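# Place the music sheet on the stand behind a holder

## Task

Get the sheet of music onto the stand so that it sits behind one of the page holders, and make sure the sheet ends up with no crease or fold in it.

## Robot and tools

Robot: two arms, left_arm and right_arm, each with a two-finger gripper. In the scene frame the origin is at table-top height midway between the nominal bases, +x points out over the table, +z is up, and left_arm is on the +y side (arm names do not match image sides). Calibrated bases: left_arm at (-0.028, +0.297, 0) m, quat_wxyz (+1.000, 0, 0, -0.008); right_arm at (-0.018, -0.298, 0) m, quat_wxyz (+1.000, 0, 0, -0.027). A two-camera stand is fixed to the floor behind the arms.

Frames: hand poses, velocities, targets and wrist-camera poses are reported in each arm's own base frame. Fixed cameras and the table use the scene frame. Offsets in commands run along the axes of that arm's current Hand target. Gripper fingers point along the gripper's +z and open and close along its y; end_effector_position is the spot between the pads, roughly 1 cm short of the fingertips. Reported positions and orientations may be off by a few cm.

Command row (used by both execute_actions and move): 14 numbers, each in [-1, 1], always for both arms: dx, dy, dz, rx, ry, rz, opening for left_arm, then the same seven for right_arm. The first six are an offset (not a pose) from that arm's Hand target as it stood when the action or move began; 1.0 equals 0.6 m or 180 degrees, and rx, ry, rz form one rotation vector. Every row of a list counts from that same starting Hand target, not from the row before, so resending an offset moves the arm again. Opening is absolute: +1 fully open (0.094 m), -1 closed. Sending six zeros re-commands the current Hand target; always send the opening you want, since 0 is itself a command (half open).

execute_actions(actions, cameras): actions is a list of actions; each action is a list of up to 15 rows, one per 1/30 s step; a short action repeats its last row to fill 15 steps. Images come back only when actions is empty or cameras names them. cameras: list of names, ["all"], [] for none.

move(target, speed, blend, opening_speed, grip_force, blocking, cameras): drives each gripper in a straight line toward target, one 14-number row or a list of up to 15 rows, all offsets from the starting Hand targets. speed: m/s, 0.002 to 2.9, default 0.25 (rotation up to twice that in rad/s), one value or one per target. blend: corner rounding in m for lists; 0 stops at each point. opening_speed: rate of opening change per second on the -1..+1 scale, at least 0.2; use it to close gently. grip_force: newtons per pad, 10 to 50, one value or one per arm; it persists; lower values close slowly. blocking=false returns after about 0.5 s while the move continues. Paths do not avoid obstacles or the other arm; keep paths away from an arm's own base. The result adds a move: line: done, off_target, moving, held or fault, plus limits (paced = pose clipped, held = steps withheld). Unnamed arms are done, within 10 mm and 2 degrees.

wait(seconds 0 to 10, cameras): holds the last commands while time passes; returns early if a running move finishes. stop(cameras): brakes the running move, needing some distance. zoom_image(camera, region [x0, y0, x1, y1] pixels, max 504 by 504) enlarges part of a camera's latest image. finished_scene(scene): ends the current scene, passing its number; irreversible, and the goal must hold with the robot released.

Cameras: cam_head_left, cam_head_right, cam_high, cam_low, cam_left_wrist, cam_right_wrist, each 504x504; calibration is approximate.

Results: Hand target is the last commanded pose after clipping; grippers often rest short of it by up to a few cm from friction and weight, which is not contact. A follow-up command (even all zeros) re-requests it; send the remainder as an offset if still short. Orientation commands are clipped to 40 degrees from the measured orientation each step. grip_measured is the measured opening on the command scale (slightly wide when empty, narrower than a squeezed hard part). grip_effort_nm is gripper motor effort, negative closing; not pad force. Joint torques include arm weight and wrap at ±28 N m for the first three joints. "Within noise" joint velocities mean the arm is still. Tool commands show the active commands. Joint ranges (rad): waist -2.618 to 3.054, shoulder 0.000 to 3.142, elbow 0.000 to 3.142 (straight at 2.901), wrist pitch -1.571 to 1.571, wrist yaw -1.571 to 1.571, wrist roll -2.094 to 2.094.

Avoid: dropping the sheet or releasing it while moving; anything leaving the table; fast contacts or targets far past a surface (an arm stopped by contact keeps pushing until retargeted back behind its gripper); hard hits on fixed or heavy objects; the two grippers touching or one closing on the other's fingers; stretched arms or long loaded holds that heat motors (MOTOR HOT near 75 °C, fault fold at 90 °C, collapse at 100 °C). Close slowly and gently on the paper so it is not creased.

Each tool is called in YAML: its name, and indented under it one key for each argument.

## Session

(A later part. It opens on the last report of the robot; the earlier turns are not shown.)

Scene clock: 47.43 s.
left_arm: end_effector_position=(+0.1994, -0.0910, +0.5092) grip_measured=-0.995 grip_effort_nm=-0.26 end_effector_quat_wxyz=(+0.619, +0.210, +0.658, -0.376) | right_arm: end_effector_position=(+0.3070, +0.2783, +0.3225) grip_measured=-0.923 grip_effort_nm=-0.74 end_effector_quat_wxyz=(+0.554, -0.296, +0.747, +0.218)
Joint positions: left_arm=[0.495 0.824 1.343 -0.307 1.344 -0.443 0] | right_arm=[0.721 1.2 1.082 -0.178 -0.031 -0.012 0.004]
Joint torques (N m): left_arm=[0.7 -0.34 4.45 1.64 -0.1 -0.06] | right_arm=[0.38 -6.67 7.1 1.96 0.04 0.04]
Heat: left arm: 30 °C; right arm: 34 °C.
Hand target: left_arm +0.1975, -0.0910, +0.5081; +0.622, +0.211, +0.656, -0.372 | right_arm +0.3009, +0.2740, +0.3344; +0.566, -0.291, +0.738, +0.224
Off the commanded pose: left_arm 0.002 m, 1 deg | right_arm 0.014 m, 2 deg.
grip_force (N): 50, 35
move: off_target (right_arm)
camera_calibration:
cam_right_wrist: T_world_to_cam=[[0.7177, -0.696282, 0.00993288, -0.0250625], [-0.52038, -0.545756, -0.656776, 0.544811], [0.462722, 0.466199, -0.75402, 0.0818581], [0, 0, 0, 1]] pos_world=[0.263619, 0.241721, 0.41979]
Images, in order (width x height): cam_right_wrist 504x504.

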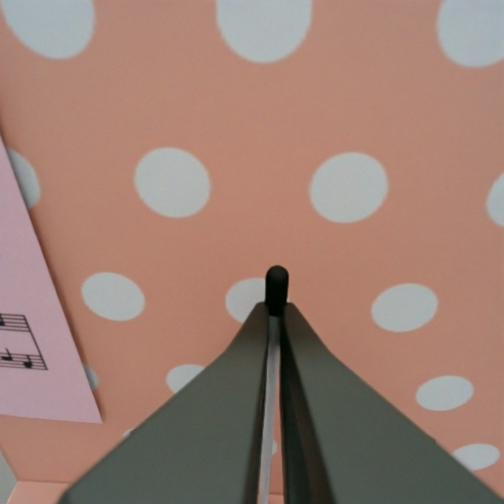

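move:
  target: [0,0,0,0,0,0,-1,0.0165,0,-0.05,0,0,0,-0.96]
  speed: 0.03
  cameras: ["cam_right_wrist","cam_left_wrist","cam_head_left","cam_head_right"]

zoom_image:
  camera: "cam_right_wrist"
  region: [200, 220, 350, 370]

zoom_image:
  camera: "cam_head_right"
  region: [280, 140, 400, 260]

Scene clock: 49.10 s.
left_arm: end_effector_position=(+0.1994, -0.0910, +0.5092) grip_measured=-0.995 grip_effort_nm=-0.26 end_effector_quat_wxyz=(+0.619, +0.210, +0.658, -0.376) | right_arm: end_effector_position=(+0.2829, +0.2572, +0.3244) grip_measured=-0.926 grip_effort_nm=-0.74 end_effector_quat_wxyz=(+0.557, -0.295, +0.744, +0.219)
Joint positions: left_arm=[0.495 0.824 1.343 -0.307 1.344 -0.443 0] | right_arm=[0.721 1.072 1.011 -0.225 -0.031 -0.012 0.003]
Joint torques (N m): left_arm=[0.68 -0.28 4.49 1.65 -0.11 -0.05] | right_arm=[0.01 -5.26 7.06 1.9 -0.01 0.02]
Heat: left arm: 30 °C; right arm: 34 °C.
Hand target: left_arm +0.1975, -0.0910, +0.5081; +0.622, +0.211, +0.656, -0.372 | right_arm +0.2778, +0.2524, +0.3326; +0.566, -0.291, +0.738, +0.224
Off the commanded pose: left_arm 0.002 m, 1 deg | right_arm 0.011 m, 1 deg.
grip_force (N): 50, 35
move: off_target (right_arm)
camera_calibration:
cam_left_wrist: T_world_to_cam=[[-0.72045, -0.650891, 0.239358, -0.0338156], [-0.487562, 0.229933, -0.842267, 0.569286], [0.493188, -0.723514, -0.483005, 0.186728], [0, 0, 0, 1]] pos_world=[0.161108, -0.0178073, 0.577776]
cam_right_wrist: T_world_to_cam=[[0.717651, -0.696322, 0.0106638, -0.0226735], [-0.515985, -0.541949, -0.663363, 0.521855], [0.467693, 0.470561, -0.748222, 0.0999139], [0, 0, 0, 1]] pos_world=[0.238812, 0.220015, 0.421179]
Images, in order (width x height): cam_head_left 504x504, cam_head_right 504x504, cam_left_wrist 504x504, cam_right_wrist 504x504.

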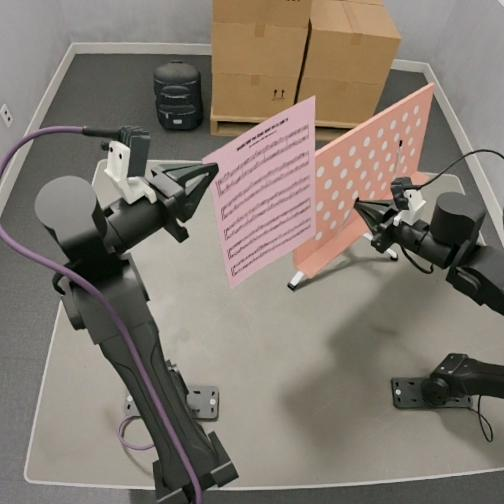

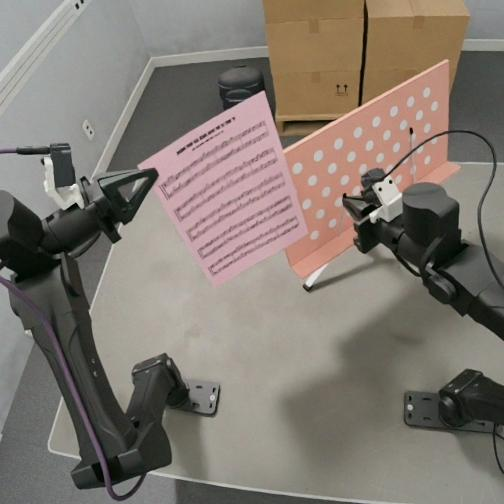

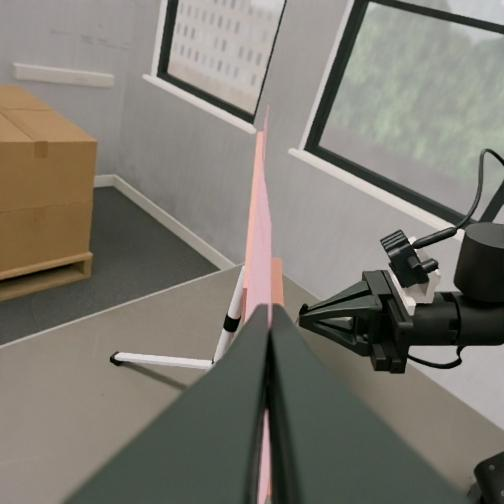

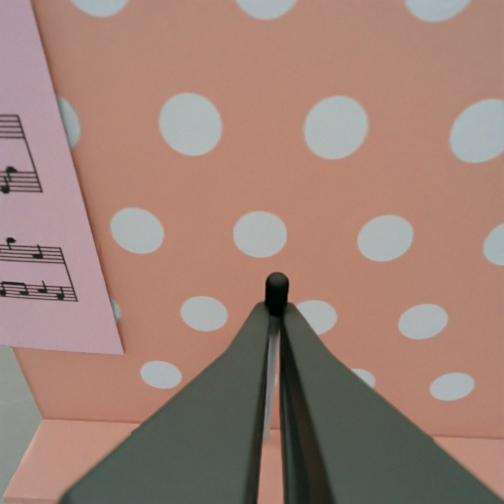

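Scaled by 3.360.

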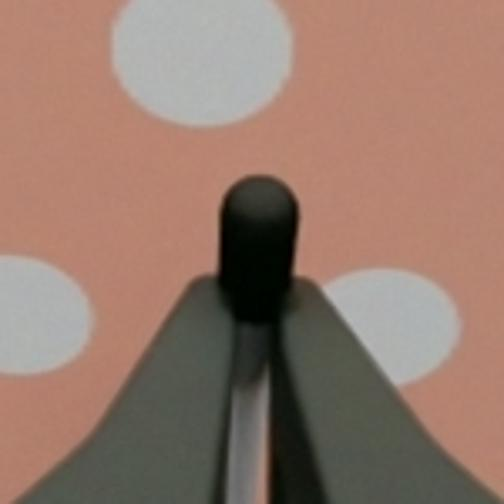

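Scaled by 4.200.

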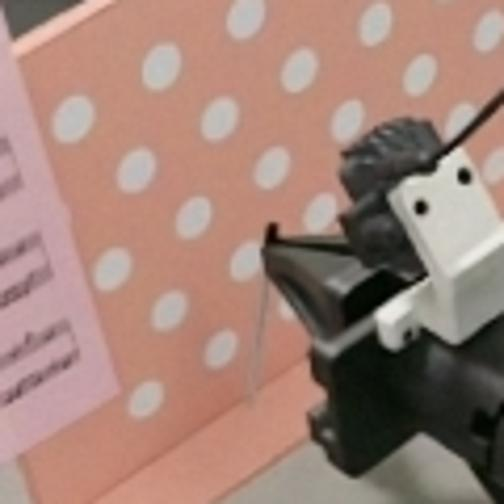

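move:
  target: [0,0,0.15,0,0,0,-1,0,0,0,0,0,0,-0.96]
  speed: 0.06
  cameras: ["cam_right_wrist","cam_left_wrist","cam_head_left","cam_head_right","cam_high"]

zoom_image:
  camera: "cam_left_wrist"
  region: [210, 80, 340, 310]

zoom_image:
  camera: "cam_head_left"
  region: [300, 140, 420, 260]

Scene clock: 51.87 s.
left_arm: end_effector_position=(+0.2615, -0.1581, +0.4954) grip_measured=-0.995 grip_effort_nm=-0.26 end_effector_quat_wxyz=(+0.603, +0.201, +0.673, -0.377) | right_arm: end_effector_position=(+0.2829, +0.2572, +0.3244) grip_measured=-0.926 grip_effort_nm=-0.74 end_effector_quat_wxyz=(+0.557, -0.295, +0.744, +0.219)
Joint positions: left_arm=[-0.165 0.983 1.398 -0.397 0.684 -0.279 0] | right_arm=[0.721 1.072 1.011 -0.225 -0.031 -0.012 0.003]
Joint torques (N m): left_arm=[-0.7 -1.11 9.59 2.15 -0.08 0.09] | right_arm=[-0.01 -5.26 7.05 1.9 -0.01 0.02]
Heat: left arm: 30 °C; right arm: 34 °C.
Hand target: left_arm +0.2568, -0.1585, +0.5126; +0.622, +0.211, +0.656, -0.372 | right_arm +0.2778, +0.2524, +0.3326; +0.566, -0.291, +0.738, +0.224
Off the commanded pose: left_arm 0.018 m, 3 deg | right_arm 0.011 m, 1 deg.
grip_force (N): 50, 35
move: off_target (left_arm, right_arm)
camera_calibration:
cam_left_wrist: T_world_to_cam=[[-0.70566, -0.655317, 0.26945, -0.0488538], [-0.527104, 0.231382, -0.817694, 0.601881], [0.473503, -0.719042, -0.508697, 0.11945], [0, 0, 0, 1]] pos_world=[0.22622, -0.0853893, 0.566082]
cam_right_wrist: T_world_to_cam=[[0.717651, -0.696322, 0.0106638, -0.0226735], [-0.515985, -0.541949, -0.663363, 0.521855], [0.467693, 0.470561, -0.748222, 0.0999139], [0, 0, 0, 1]] pos_world=[0.238812, 0.220015, 0.421179]
Images, in order (width x height): cam_head_left 504x504, cam_head_right 504x504, cam_high 504x504, cam_left_wrist 504x504, cam_right_wrist 504x504.

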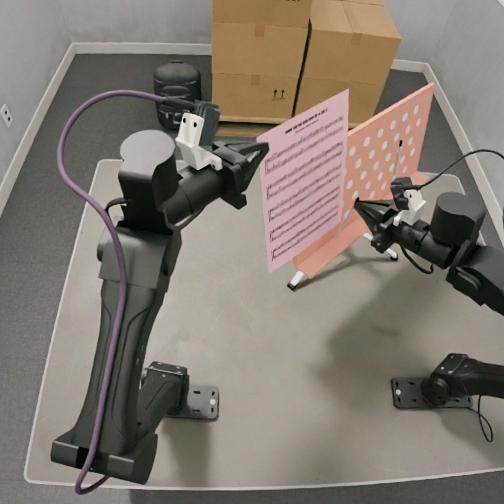

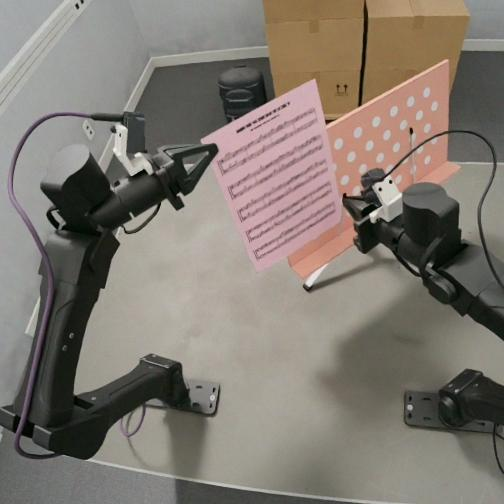

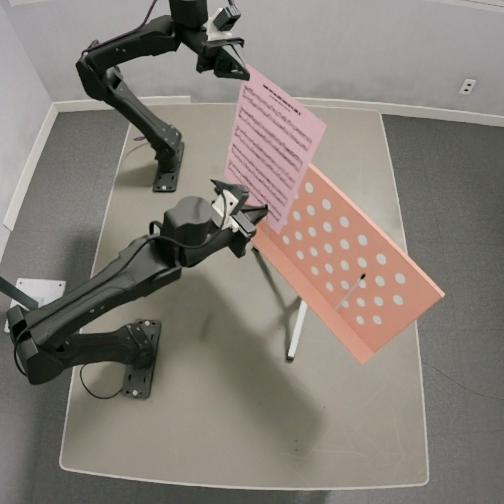

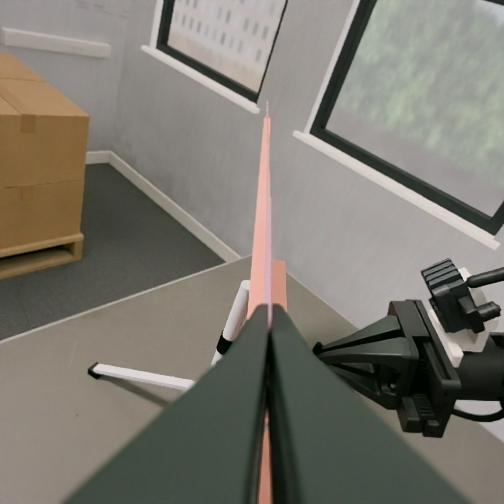

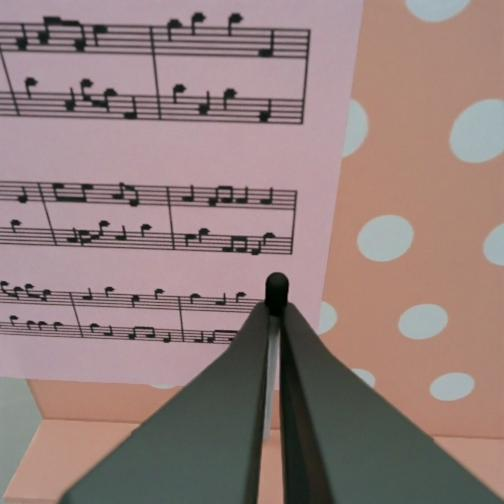

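Scaled by 2.191.

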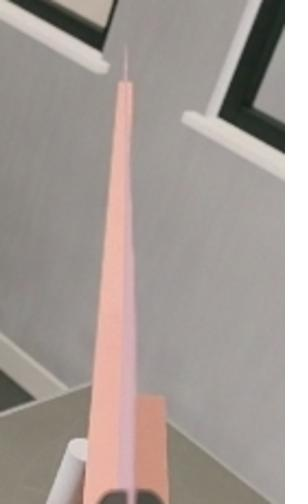

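Scaled by 4.200.

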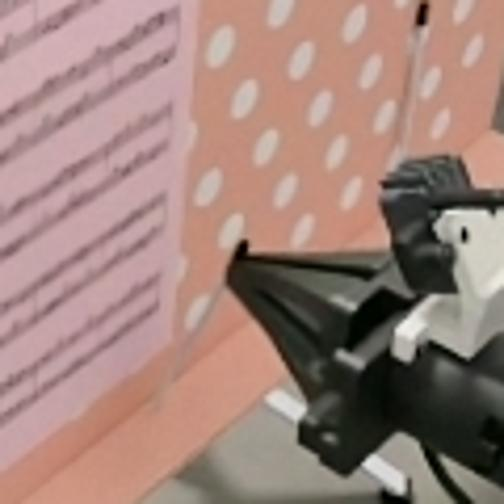

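move:
  target: [-0.015,0,0.15,0,0,0,-1,0,0,0,0,0,0,-0.96]
  speed: 0.06
  cameras: ["cam_right_wrist","cam_left_wrist","cam_head_left","cam_head_right","cam_high"]

zoom_image:
  camera: "cam_left_wrist"
  region: [210, 80, 340, 310]

zoom_image:
  camera: "cam_head_left"
  region: [260, 80, 420, 270]

zoom_image:
  camera: "cam_high"
  region: [220, 70, 350, 250]

Scene clock: 54.10 s.
left_arm: end_effector_position=(+0.3198, -0.2237, +0.5080) grip_measured=-0.995 grip_effort_nm=-0.26 end_effector_quat_wxyz=(+0.604, +0.205, +0.674, -0.373) | right_arm: end_effector_position=(+0.2829, +0.2572, +0.3244) grip_measured=-0.926 grip_effort_nm=-0.74 end_effector_quat_wxyz=(+0.557, -0.295, +0.744, +0.219)
Joint positions: left_arm=[-0.419 1.25 1.583 -0.323 0.43 -0.261 0] | right_arm=[0.721 1.072 1.011 -0.225 -0.031 -0.012 0.003]
Joint torques (N m): left_arm=[-0.66 -2.89 10.11 2.26 -0.07 0.08] | right_arm=[0.02 -5.24 7.05 1.9 0 0.02]
Heat: left arm: 30 °C; right arm: 34 °C.
Hand target: left_arm +0.3173, -0.2245, +0.5258; +0.622, +0.211, +0.656, -0.372 | right_arm +0.2778, +0.2524, +0.3326; +0.566, -0.291, +0.738, +0.224
Off the commanded pose: left_arm 0.018 m, 3 deg | right_arm 0.011 m, 1 deg.
grip_force (N): 50, 35
move: off_target (left_arm, right_arm)
camera_calibration:
cam_left_wrist: T_world_to_cam=[[-0.707193, -0.658039, 0.258579, -0.0486911], [-0.522746, 0.240401, -0.81789, 0.658703], [0.47604, -0.713577, -0.513997, 0.0541334], [0, 0, 0, 1]] pos_world=[0.284131, -0.151765, 0.579162]
cam_right_wrist: T_world_to_cam=[[0.717651, -0.696322, 0.0106638, -0.0226735], [-0.515985, -0.541949, -0.663363, 0.521855], [0.467693, 0.470561, -0.748222, 0.0999139], [0, 0, 0, 1]] pos_world=[0.238812, 0.220015, 0.421179]
Images, in order (width x height): cam_head_left 504x504, cam_head_right 504x504, cam_high 504x504, cam_left_wrist 504x504, cam_right_wrist 504x504.

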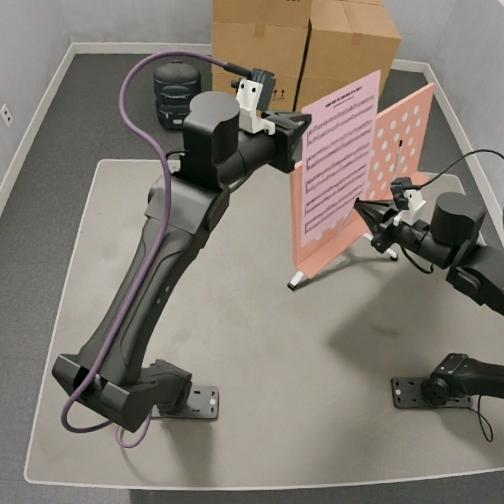

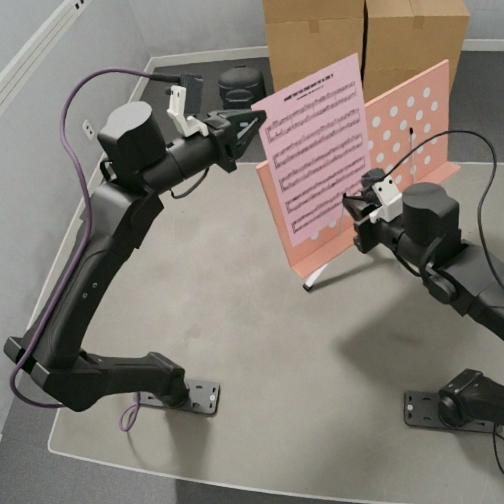

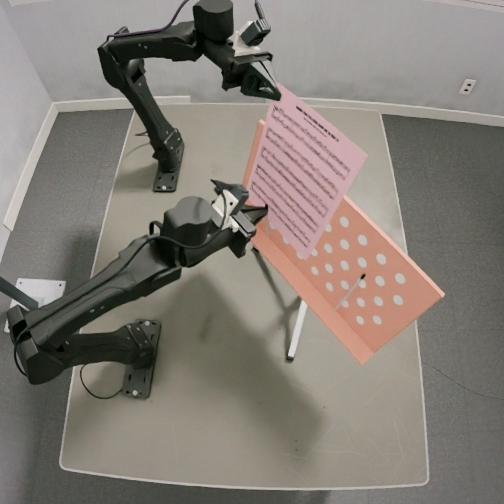

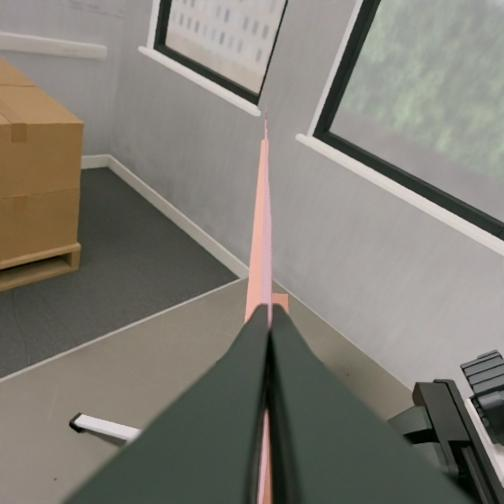

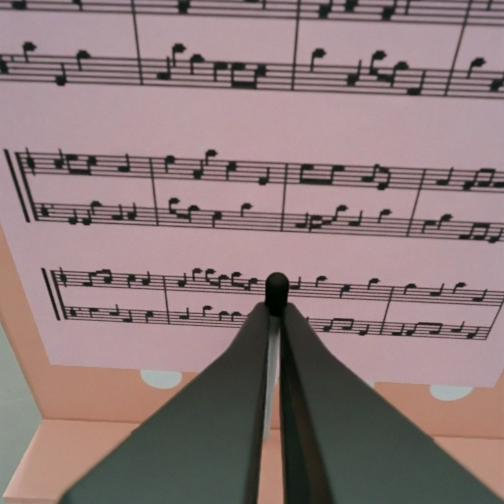

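Scaled by 2.191.

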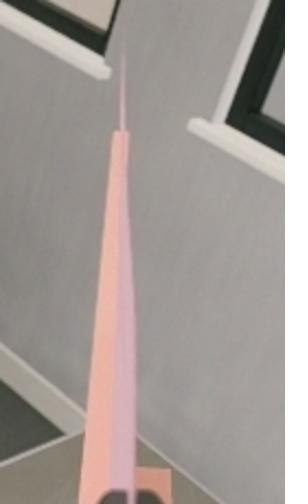

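Scaled by 2.653.

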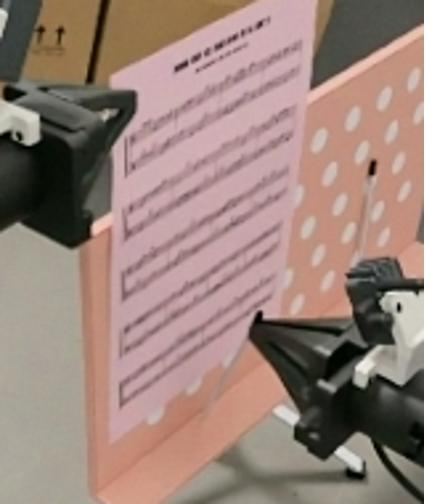

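Scaled by 2.800.

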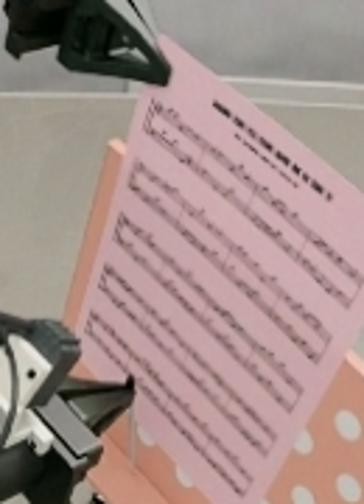

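move:
  target: [0.03,0,0,0,-0.0056,0,-1,0,0,0,0,0,0,-0.96]
  speed: 0.04
  cameras: ["cam_right_wrist","cam_left_wrist","cam_head_left","cam_head_right"]

zoom_image:
  camera: "cam_left_wrist"
  region: [210, 80, 340, 310]

zoom_image:
  camera: "cam_right_wrist"
  region: [0, 250, 504, 504]

Scene clock: 55.73 s.
left_arm: end_effector_position=(+0.3225, -0.2295, +0.5013) grip_measured=-0.995 grip_effort_nm=-0.26 end_effector_quat_wxyz=(+0.617, +0.205, +0.661, -0.374) | right_arm: end_effector_position=(+0.2829, +0.2572, +0.3244) grip_measured=-0.926 grip_effort_nm=-0.74 end_effector_quat_wxyz=(+0.557, -0.295, +0.744, +0.219)
Joint positions: left_arm=[-0.441 1.236 1.505 -0.224 0.404 -0.261 0] | right_arm=[0.721 1.072 1.011 -0.225 -0.031 -0.012 0.003]
Joint torques (N m): left_arm=[-0.68 -5.18 6.04 2.24 -0.1 0.02] | right_arm=[0.02 -5.26 7.06 1.9 -0.01 0.02]
Heat: left arm: 30 °C; right arm: 34 °C.
Hand target: left_arm +0.3148, -0.2277, +0.5086; +0.628, +0.208, +0.650, -0.374 | right_arm +0.2778, +0.2524, +0.3326; +0.566, -0.291, +0.738, +0.224
Off the commanded pose: left_arm 0.011 m, 2 deg | right_arm 0.011 m, 1 deg.
grip_force (N): 50, 35
move: off_target (left_arm, right_arm)
camera_calibration:
cam_left_wrist: T_world_to_cam=[[-0.712221, -0.657515, 0.245796, -0.0406994], [-0.497438, 0.2257, -0.837625, 0.654455], [0.495275, -0.718842, -0.487821, 0.0247352], [0, 0, 0, 1]] pos_world=[0.284313, -0.15669, 0.570258]
cam_right_wrist: T_world_to_cam=[[0.717651, -0.696322, 0.0106638, -0.0226735], [-0.515985, -0.541949, -0.663363, 0.521855], [0.467693, 0.470561, -0.748222, 0.0999139], [0, 0, 0, 1]] pos_world=[0.238812, 0.220015, 0.421179]
Images, in order (width x height): cam_head_left 504x504, cam_head_right 504x504, cam_left_wrist 504x504, cam_right_wrist 504x504.

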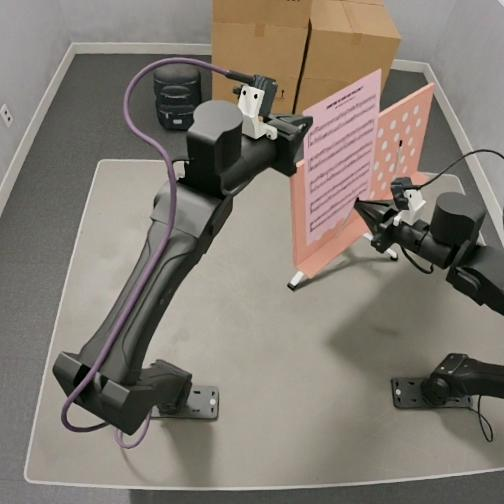

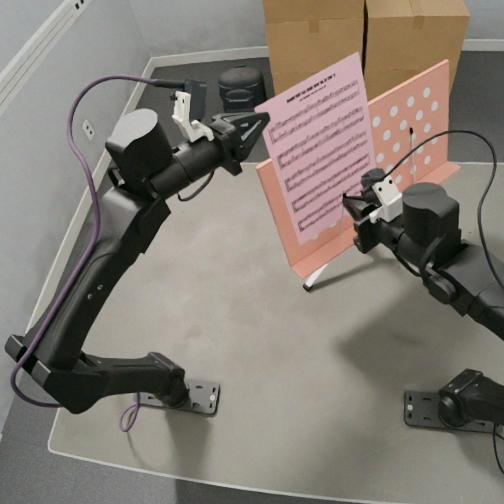

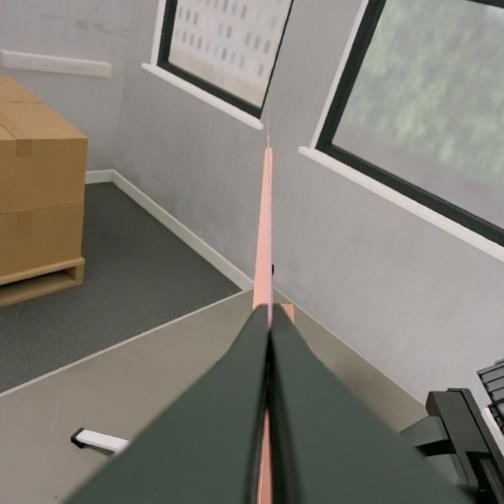

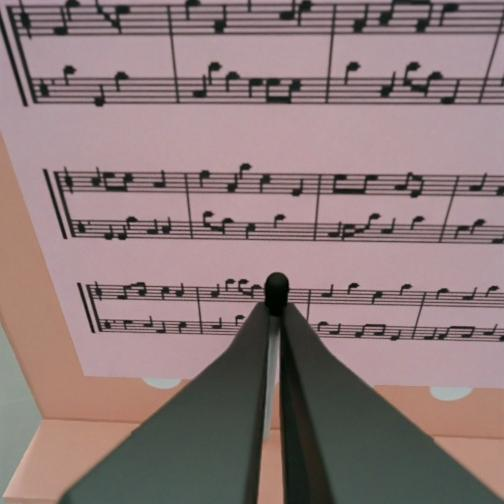

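Scaled by 2.191.

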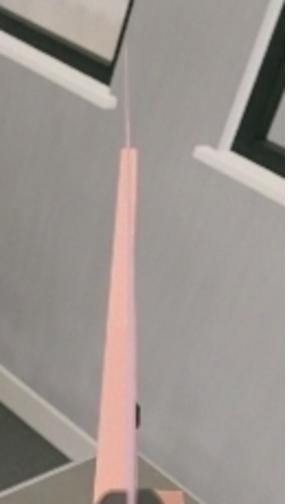

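Scaled by 1.000.

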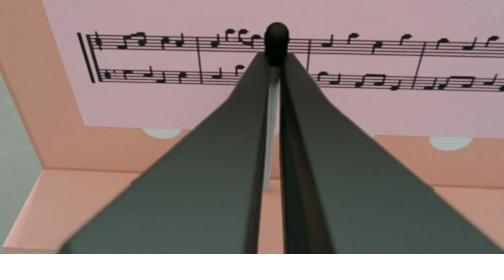

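move:
  target: [0.03,0,0,0,0.002,0,-1,0,0,0,0,0,0,-0.96]
  speed: 0.03
  cameras: ["cam_right_wrist","cam_left_wrist","cam_head_left"]

zoom_image:
  camera: "cam_right_wrist"
  region: [20, 300, 504, 504]

Scene clock: 57.73 s.
left_arm: end_effector_position=(+0.3207, -0.2335, +0.4836) grip_measured=-0.995 grip_effort_nm=-0.26 end_effector_quat_wxyz=(+0.614, +0.205, +0.664, -0.374) | right_arm: end_effector_position=(+0.2829, +0.2572, +0.3244) grip_measured=-0.926 grip_effort_nm=-0.74 end_effector_quat_wxyz=(+0.557, -0.295, +0.744, +0.219)
Joint positions: left_arm=[-0.459 1.209 1.418 -0.174 0.387 -0.261 0] | right_arm=[0.721 1.072 1.011 -0.225 -0.031 -0.012 0.003]
Joint torques (N m): left_arm=[-0.7 -5.33 6.04 2.32 -0.09 0.08] | right_arm=[0.01 -5.26 7.05 1.9 0 0.02]
Heat: left arm: 31 °C; right arm: 34 °C.
Hand target: left_arm +0.3125, -0.2313, +0.4910; +0.626, +0.209, +0.652, -0.373 | right_arm +0.2778, +0.2524, +0.3326; +0.566, -0.291, +0.738, +0.224
Off the commanded pose: left_arm 0.011 m, 2 deg | right_arm 0.011 m, 1 deg.
grip_force (N): 50, 35
move: off_target (left_arm, right_arm)
camera_calibration:
cam_left_wrist: T_world_to_cam=[[-0.711201, -0.657211, 0.249534, -0.0423368], [-0.503906, 0.229089, -0.832825, 0.640067], [0.490176, -0.718048, -0.494101, 0.0190385], [0, 0, 0, 1]] pos_world=[0.283091, -0.160786, 0.553035]
cam_right_wrist: T_world_to_cam=[[0.717651, -0.696322, 0.0106638, -0.0226735], [-0.515985, -0.541949, -0.663363, 0.521855], [0.467693, 0.470561, -0.748222, 0.0999139], [0, 0, 0, 1]] pos_world=[0.238812, 0.220015, 0.421179]
Images, in order (width x height): cam_head_left 504x504, cam_left_wrist 504x504, cam_right_wrist 504x504.

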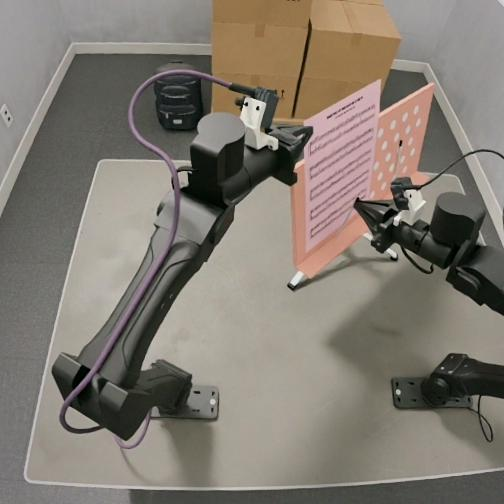

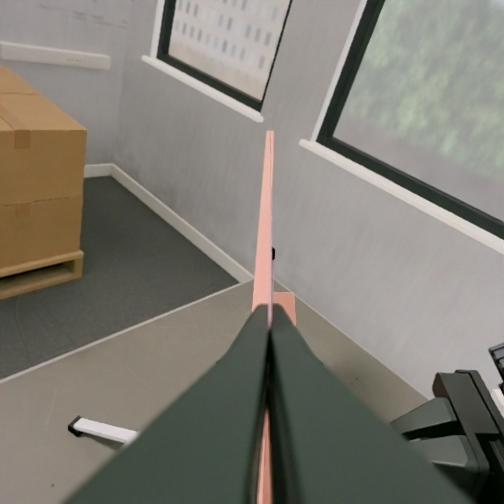

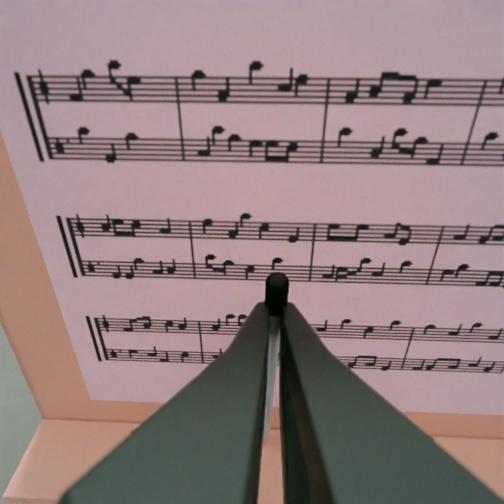

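Scaled by 1.041.

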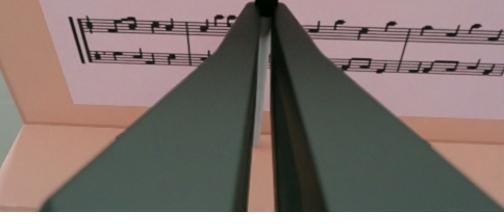

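move:
  target: [0.0215,0,0,0,0,0,-1,0,0,0,0,0,0,-0.96]
  speed: 0.03
  cameras: ["cam_right_wrist","cam_left_wrist","cam_head_left"]

zoom_image:
  camera: "cam_right_wrist"
  region: [20, 360, 264, 480]

zoom_image:
  camera: "cam_right_wrist"
  region: [360, 360, 504, 480]

Scene clock: 59.00 s.
left_arm: end_effector_position=(+0.3190, -0.2360, +0.4709) grip_measured=-0.995 grip_effort_nm=-0.26 end_effector_quat_wxyz=(+0.614, +0.205, +0.665, -0.374) | right_arm: end_effector_position=(+0.2829, +0.2572, +0.3244) grip_measured=-0.926 grip_effort_nm=-0.74 end_effector_quat_wxyz=(+0.557, -0.295, +0.744, +0.219)
Joint positions: left_arm=[-0.473 1.188 1.352 -0.129 0.373 -0.261 0] | right_arm=[0.721 1.072 1.011 -0.225 -0.031 -0.012 0.003]
Joint torques (N m): left_arm=[-0.72 -5.29 6.15 2.27 -0.07 0.09] | right_arm=[0.01 -5.27 7.05 1.9 -0.01 0.02]
Heat: left arm: 31 °C; right arm: 34 °C.
Hand target: left_arm +0.3109, -0.2339, +0.4783; +0.626, +0.209, +0.653, -0.373 | right_arm +0.2778, +0.2524, +0.3326; +0.566, -0.291, +0.738, +0.224
Off the commanded pose: left_arm 0.011 m, 2 deg | right_arm 0.011 m, 1 deg.
grip_force (N): 50, 35
move: off_target (left_arm, right_arm)
camera_calibration:
cam_left_wrist: T_world_to_cam=[[-0.710994, -0.657175, 0.250218, -0.0423966], [-0.504663, 0.229068, -0.832372, 0.629303], [0.489697, -0.718087, -0.494517, 0.0121554], [0, 0, 0, 1]] pos_world=[0.281489, -0.163286, 0.540433]
cam_right_wrist: T_world_to_cam=[[0.717651, -0.696322, 0.0106638, -0.0226735], [-0.515985, -0.541949, -0.663363, 0.521855], [0.467693, 0.470561, -0.748222, 0.0999139], [0, 0, 0, 1]] pos_world=[0.238812, 0.220015, 0.421179]
Images, in order (width x height): cam_head_left 504x504, cam_left_wrist 504x504, cam_right_wrist 504x504.

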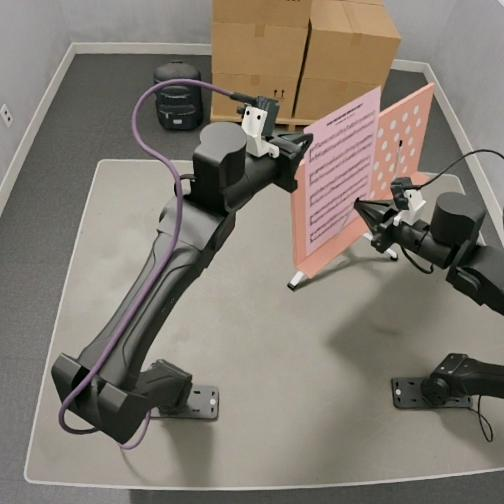

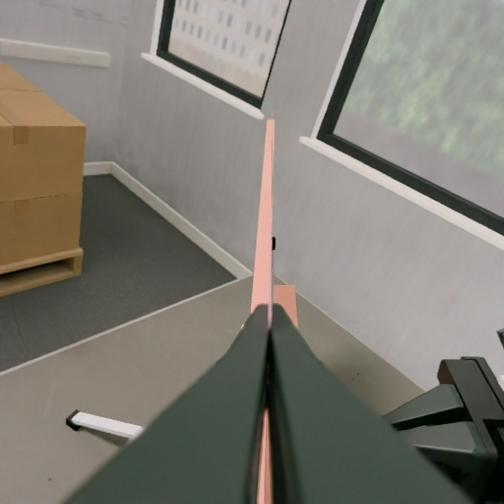

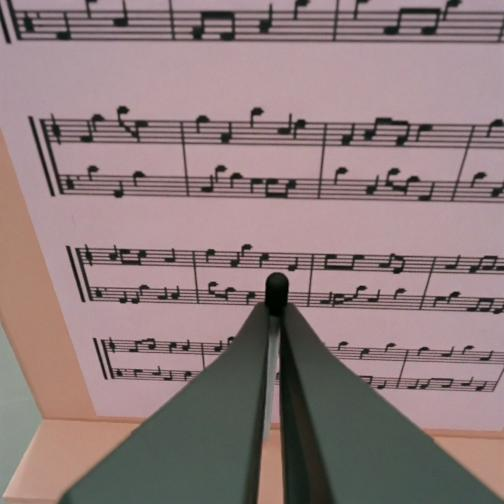

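Scaled by 2.066.

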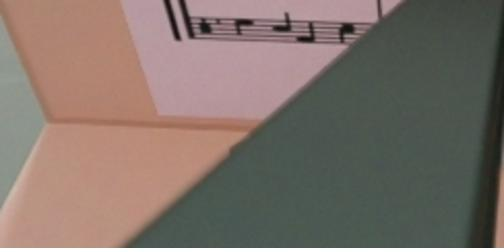

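Scaled by 3.500.

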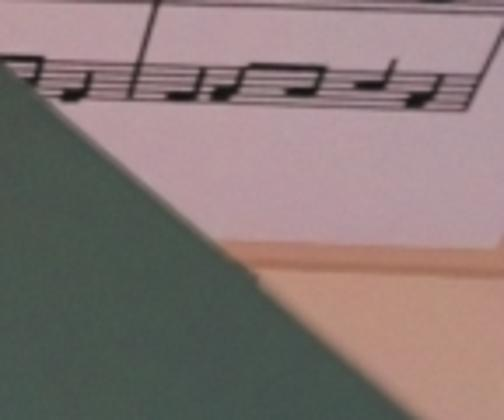

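move:
  target: [0.004,0,0,0,0.003,0,-1,-0.0165,0,0.045,0,0,0,-0.96]
  speed: 0.03
  cameras: ["cam_right_wrist","cam_left_wrist","cam_head_left"]

zoom_image:
  camera: "cam_right_wrist"
  region: [200, 220, 350, 370]

Scene clock: 60.70 s.
left_arm: end_effector_position=(+0.3190, -0.2360, +0.4710) grip_measured=-0.995 grip_effort_nm=-0.26 end_effector_quat_wxyz=(+0.614, +0.206, +0.664, -0.373) | right_arm: end_effector_position=(+0.2972, +0.2697, +0.3235) grip_measured=-0.926 grip_effort_nm=-0.74 end_effector_quat_wxyz=(+0.559, -0.295, +0.743, +0.220)
Joint positions: left_arm=[-0.473 1.188 1.352 -0.128 0.373 -0.258 0] | right_arm=[0.721 1.144 1.04 -0.179 -0.031 -0.012 0.003]
Joint torques (N m): left_arm=[-0.79 -5.23 6.15 2.17 -0.07 0.08] | right_arm=[0.38 -2.36 10.37 1.88 0.04 0.02]
Heat: left arm: 31 °C; right arm: 34 °C.
Hand target: left_arm +0.3106, -0.2343, +0.4760; +0.622, +0.210, +0.655, -0.372 | right_arm +0.2988, +0.2720, +0.3352; +0.566, -0.291, +0.738, +0.224
Off the commanded pose: left_arm 0.010 m, 1 deg | right_arm 0.012 m, 1 deg.
grip_force (N): 50, 35
move: off_target (right_arm)
camera_calibration:
cam_left_wrist: T_world_to_cam=[[-0.71132, -0.657958, 0.247215, -0.0410344], [-0.502634, 0.23032, -0.833254, 0.62942], [0.491307, -0.716968, -0.494544, 0.0119752], [0, 0, 0, 1]] pos_world=[0.281296, -0.163381, 0.540533]
cam_right_wrist: T_world_to_cam=[[0.717585, -0.696385, 0.0109901, -0.0242472], [-0.513587, -0.539749, -0.667008, 0.535316], [0.470426, 0.47299, -0.74497, 0.0842265], [0, 0, 0, 1]] pos_world=[0.252708, 0.232212, 0.420073]
Images, in order (width x height): cam_head_left 504x504, cam_left_wrist 504x504, cam_right_wrist 504x504.

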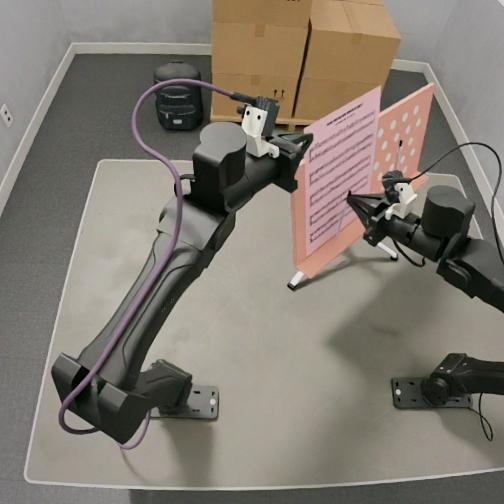

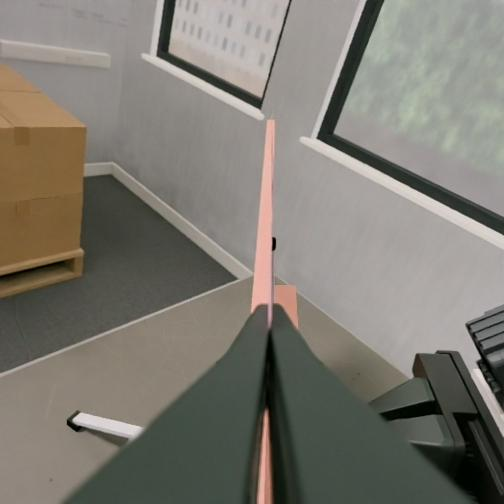

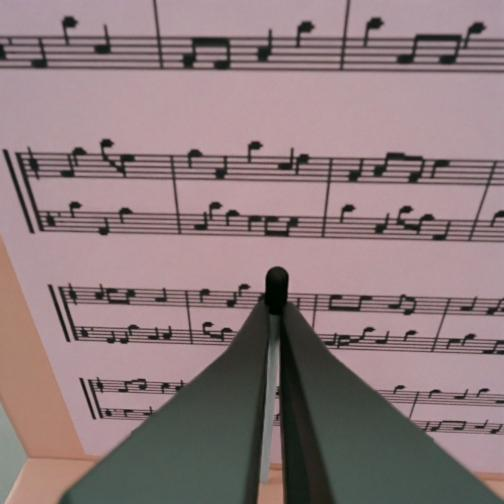

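Scaled by 3.360.

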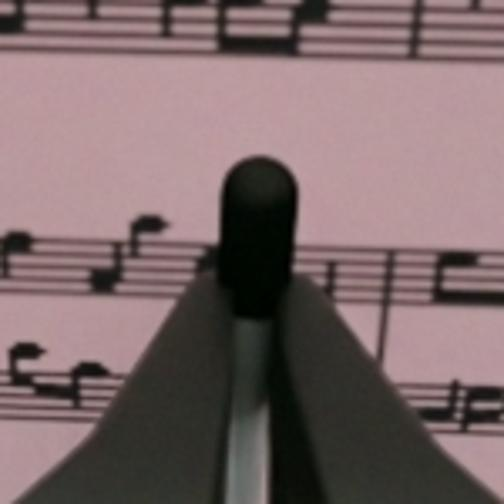

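move:
  target: [0.004,0,0,0,0,0,-1,-0.0165,0,0.0363,0,0,0,-0.96]
  speed: 0.03
  cameras: ["cam_right_wrist","cam_left_wrist","cam_head_left"]

zoom_image:
  camera: "cam_right_wrist"
  region: [200, 220, 350, 370]

zoom_image:
  camera: "cam_head_left"
  region: [280, 120, 400, 290]

Scene clock: 61.97 s.
left_arm: end_effector_position=(+0.3179, -0.2368, +0.4676) grip_measured=-0.995 grip_effort_nm=-0.26 end_effector_quat_wxyz=(+0.612, +0.207, +0.666, -0.373) | right_arm: end_effector_position=(+0.3132, +0.2837, +0.3207) grip_measured=-0.926 grip_effort_nm=-0.74 end_effector_quat_wxyz=(+0.550, -0.297, +0.750, +0.217)
Joint positions: left_arm=[-0.477 1.183 1.34 -0.128 0.372 -0.258 0] | right_arm=[0.721 1.234 1.106 -0.177 -0.031 -0.012 0.003]
Joint torques (N m): left_arm=[-0.69 -5.19 6.15 2.25 -0.07 0.09] | right_arm=[0.58 -3.12 10.95 2.07 0.07 0.04]
Heat: left arm: 31 °C; right arm: 34 °C.
Hand target: left_arm +0.3103, -0.2348, +0.4737; +0.622, +0.210, +0.655, -0.372 | right_arm +0.3160, +0.2881, +0.3393; +0.566, -0.291, +0.738, +0.224
Off the commanded pose: left_arm 0.010 m, 2 deg | right_arm 0.019 m, 2 deg.
grip_force (N): 50, 35
move: off_target (right_arm)
camera_calibration:
cam_left_wrist: T_world_to_cam=[[-0.711811, -0.656724, 0.249075, -0.0420041], [-0.506226, 0.233863, -0.830086, 0.626774], [0.486888, -0.716953, -0.498917, 0.0137865], [0, 0, 0, 1]] pos_world=[0.280678, -0.16428, 0.537617]
cam_right_wrist: T_world_to_cam=[[0.717743, -0.696248, 0.00918968, -0.0254623], [-0.525052, -0.549837, -0.649615, 0.550063], [0.457346, 0.461431, -0.760208, 0.0801616], [0, 0, 0, 1]] pos_world=[0.270426, 0.247727, 0.418502]
Images, in order (width x height): cam_head_left 504x504, cam_left_wrist 504x504, cam_right_wrist 504x504.

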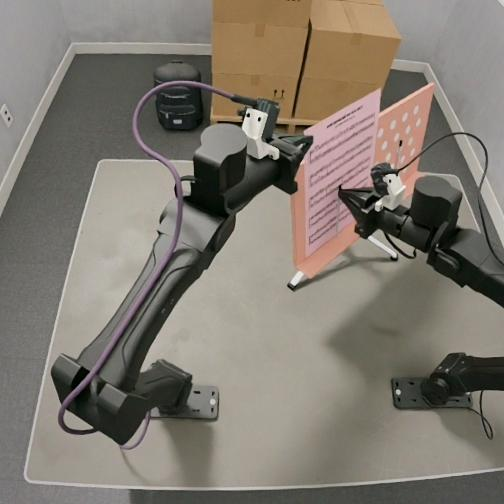

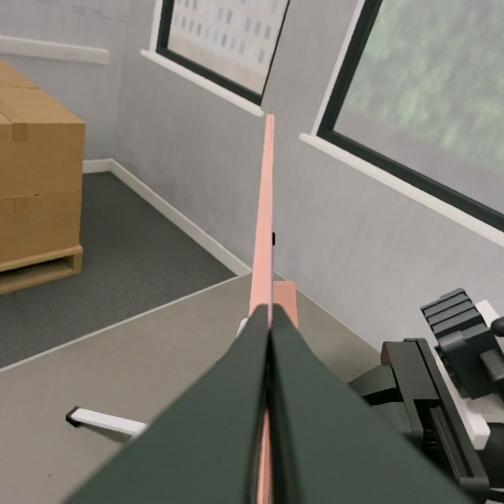

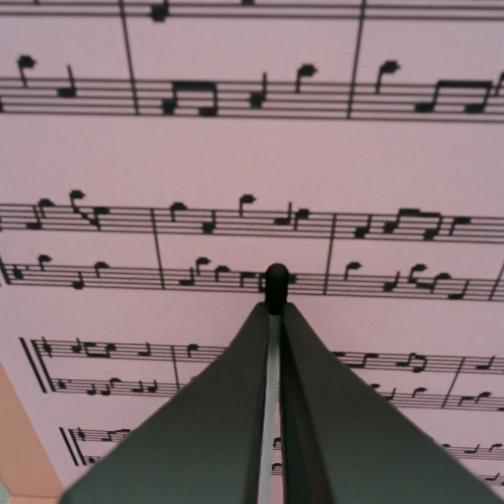

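Scaled by 3.360.

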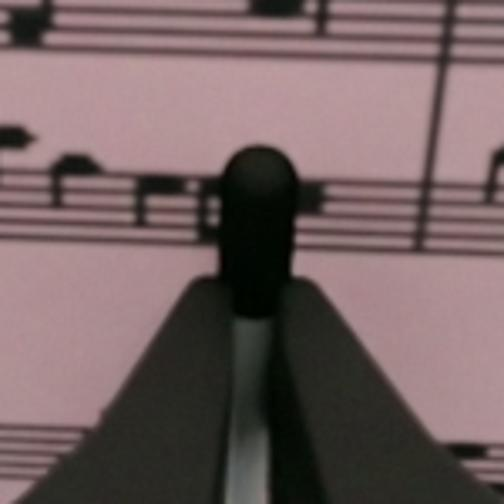

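Scaled by 2.965.

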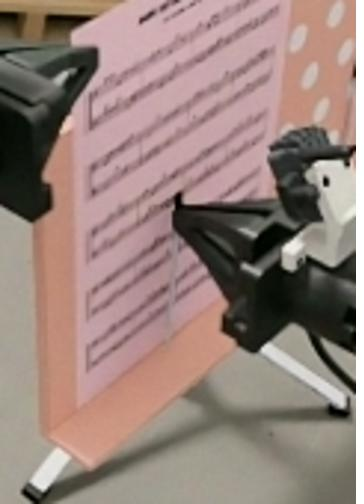

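move:
  target: [0,0,0,0,0,0,-1,0,0,0,0,0,0,-0.7]
  opening_speed: 0.2
  cameras: ["cam_right_wrist"]

zoom_image:
  camera: "cam_right_wrist"
  region: [200, 220, 350, 370]

Scene clock: 63.67 s.
left_arm: end_effector_position=(+0.3179, -0.2368, +0.4676) grip_measured=-0.995 grip_effort_nm=-0.26 end_effector_quat_wxyz=(+0.612, +0.207, +0.666, -0.373) | right_arm: end_effector_position=(+0.3132, +0.2837, +0.3207) grip_measured=-0.702 grip_effort_nm=0.10 end_effector_quat_wxyz=(+0.550, -0.297, +0.750, +0.217)
Joint positions: left_arm=[-0.477 1.183 1.34 -0.128 0.372 -0.258 0] | right_arm=[0.721 1.234 1.106 -0.177 -0.031 -0.012 0.014]
Joint torques (N m): left_arm=[-0.72 -5.2 6.16 2.24 -0.09 0.09] | right_arm=[0.58 -3.12 10.92 2.06 0.07 0.03]
Heat: left arm: 31 °C; right arm: 35 °C.
Hand target: left_arm +0.3102, -0.2348, +0.4737; +0.622, +0.210, +0.655, -0.372 | right_arm +0.3160, +0.2881, +0.3393; +0.566, -0.291, +0.738, +0.224
Off the commanded pose: left_arm 0.010 m, 2 deg | right_arm 0.019 m, 3 deg.
grip_force (N): 50, 35
move: off_target (right_arm)
camera_calibration:
cam_right_wrist: T_world_to_cam=[[0.717743, -0.696248, 0.00918968, -0.0254623], [-0.525052, -0.549837, -0.649615, 0.550063], [0.457346, 0.461431, -0.760208, 0.0801616], [0, 0, 0, 1]] pos_world=[0.270426, 0.247727, 0.418502]
Images, in order (width x height): cam_right_wrist 504x504.

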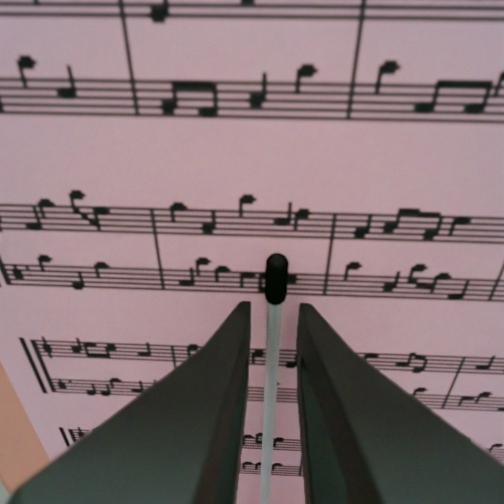

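Scaled by 3.360.

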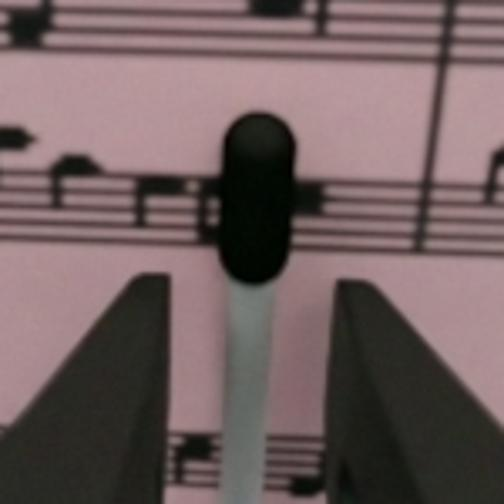

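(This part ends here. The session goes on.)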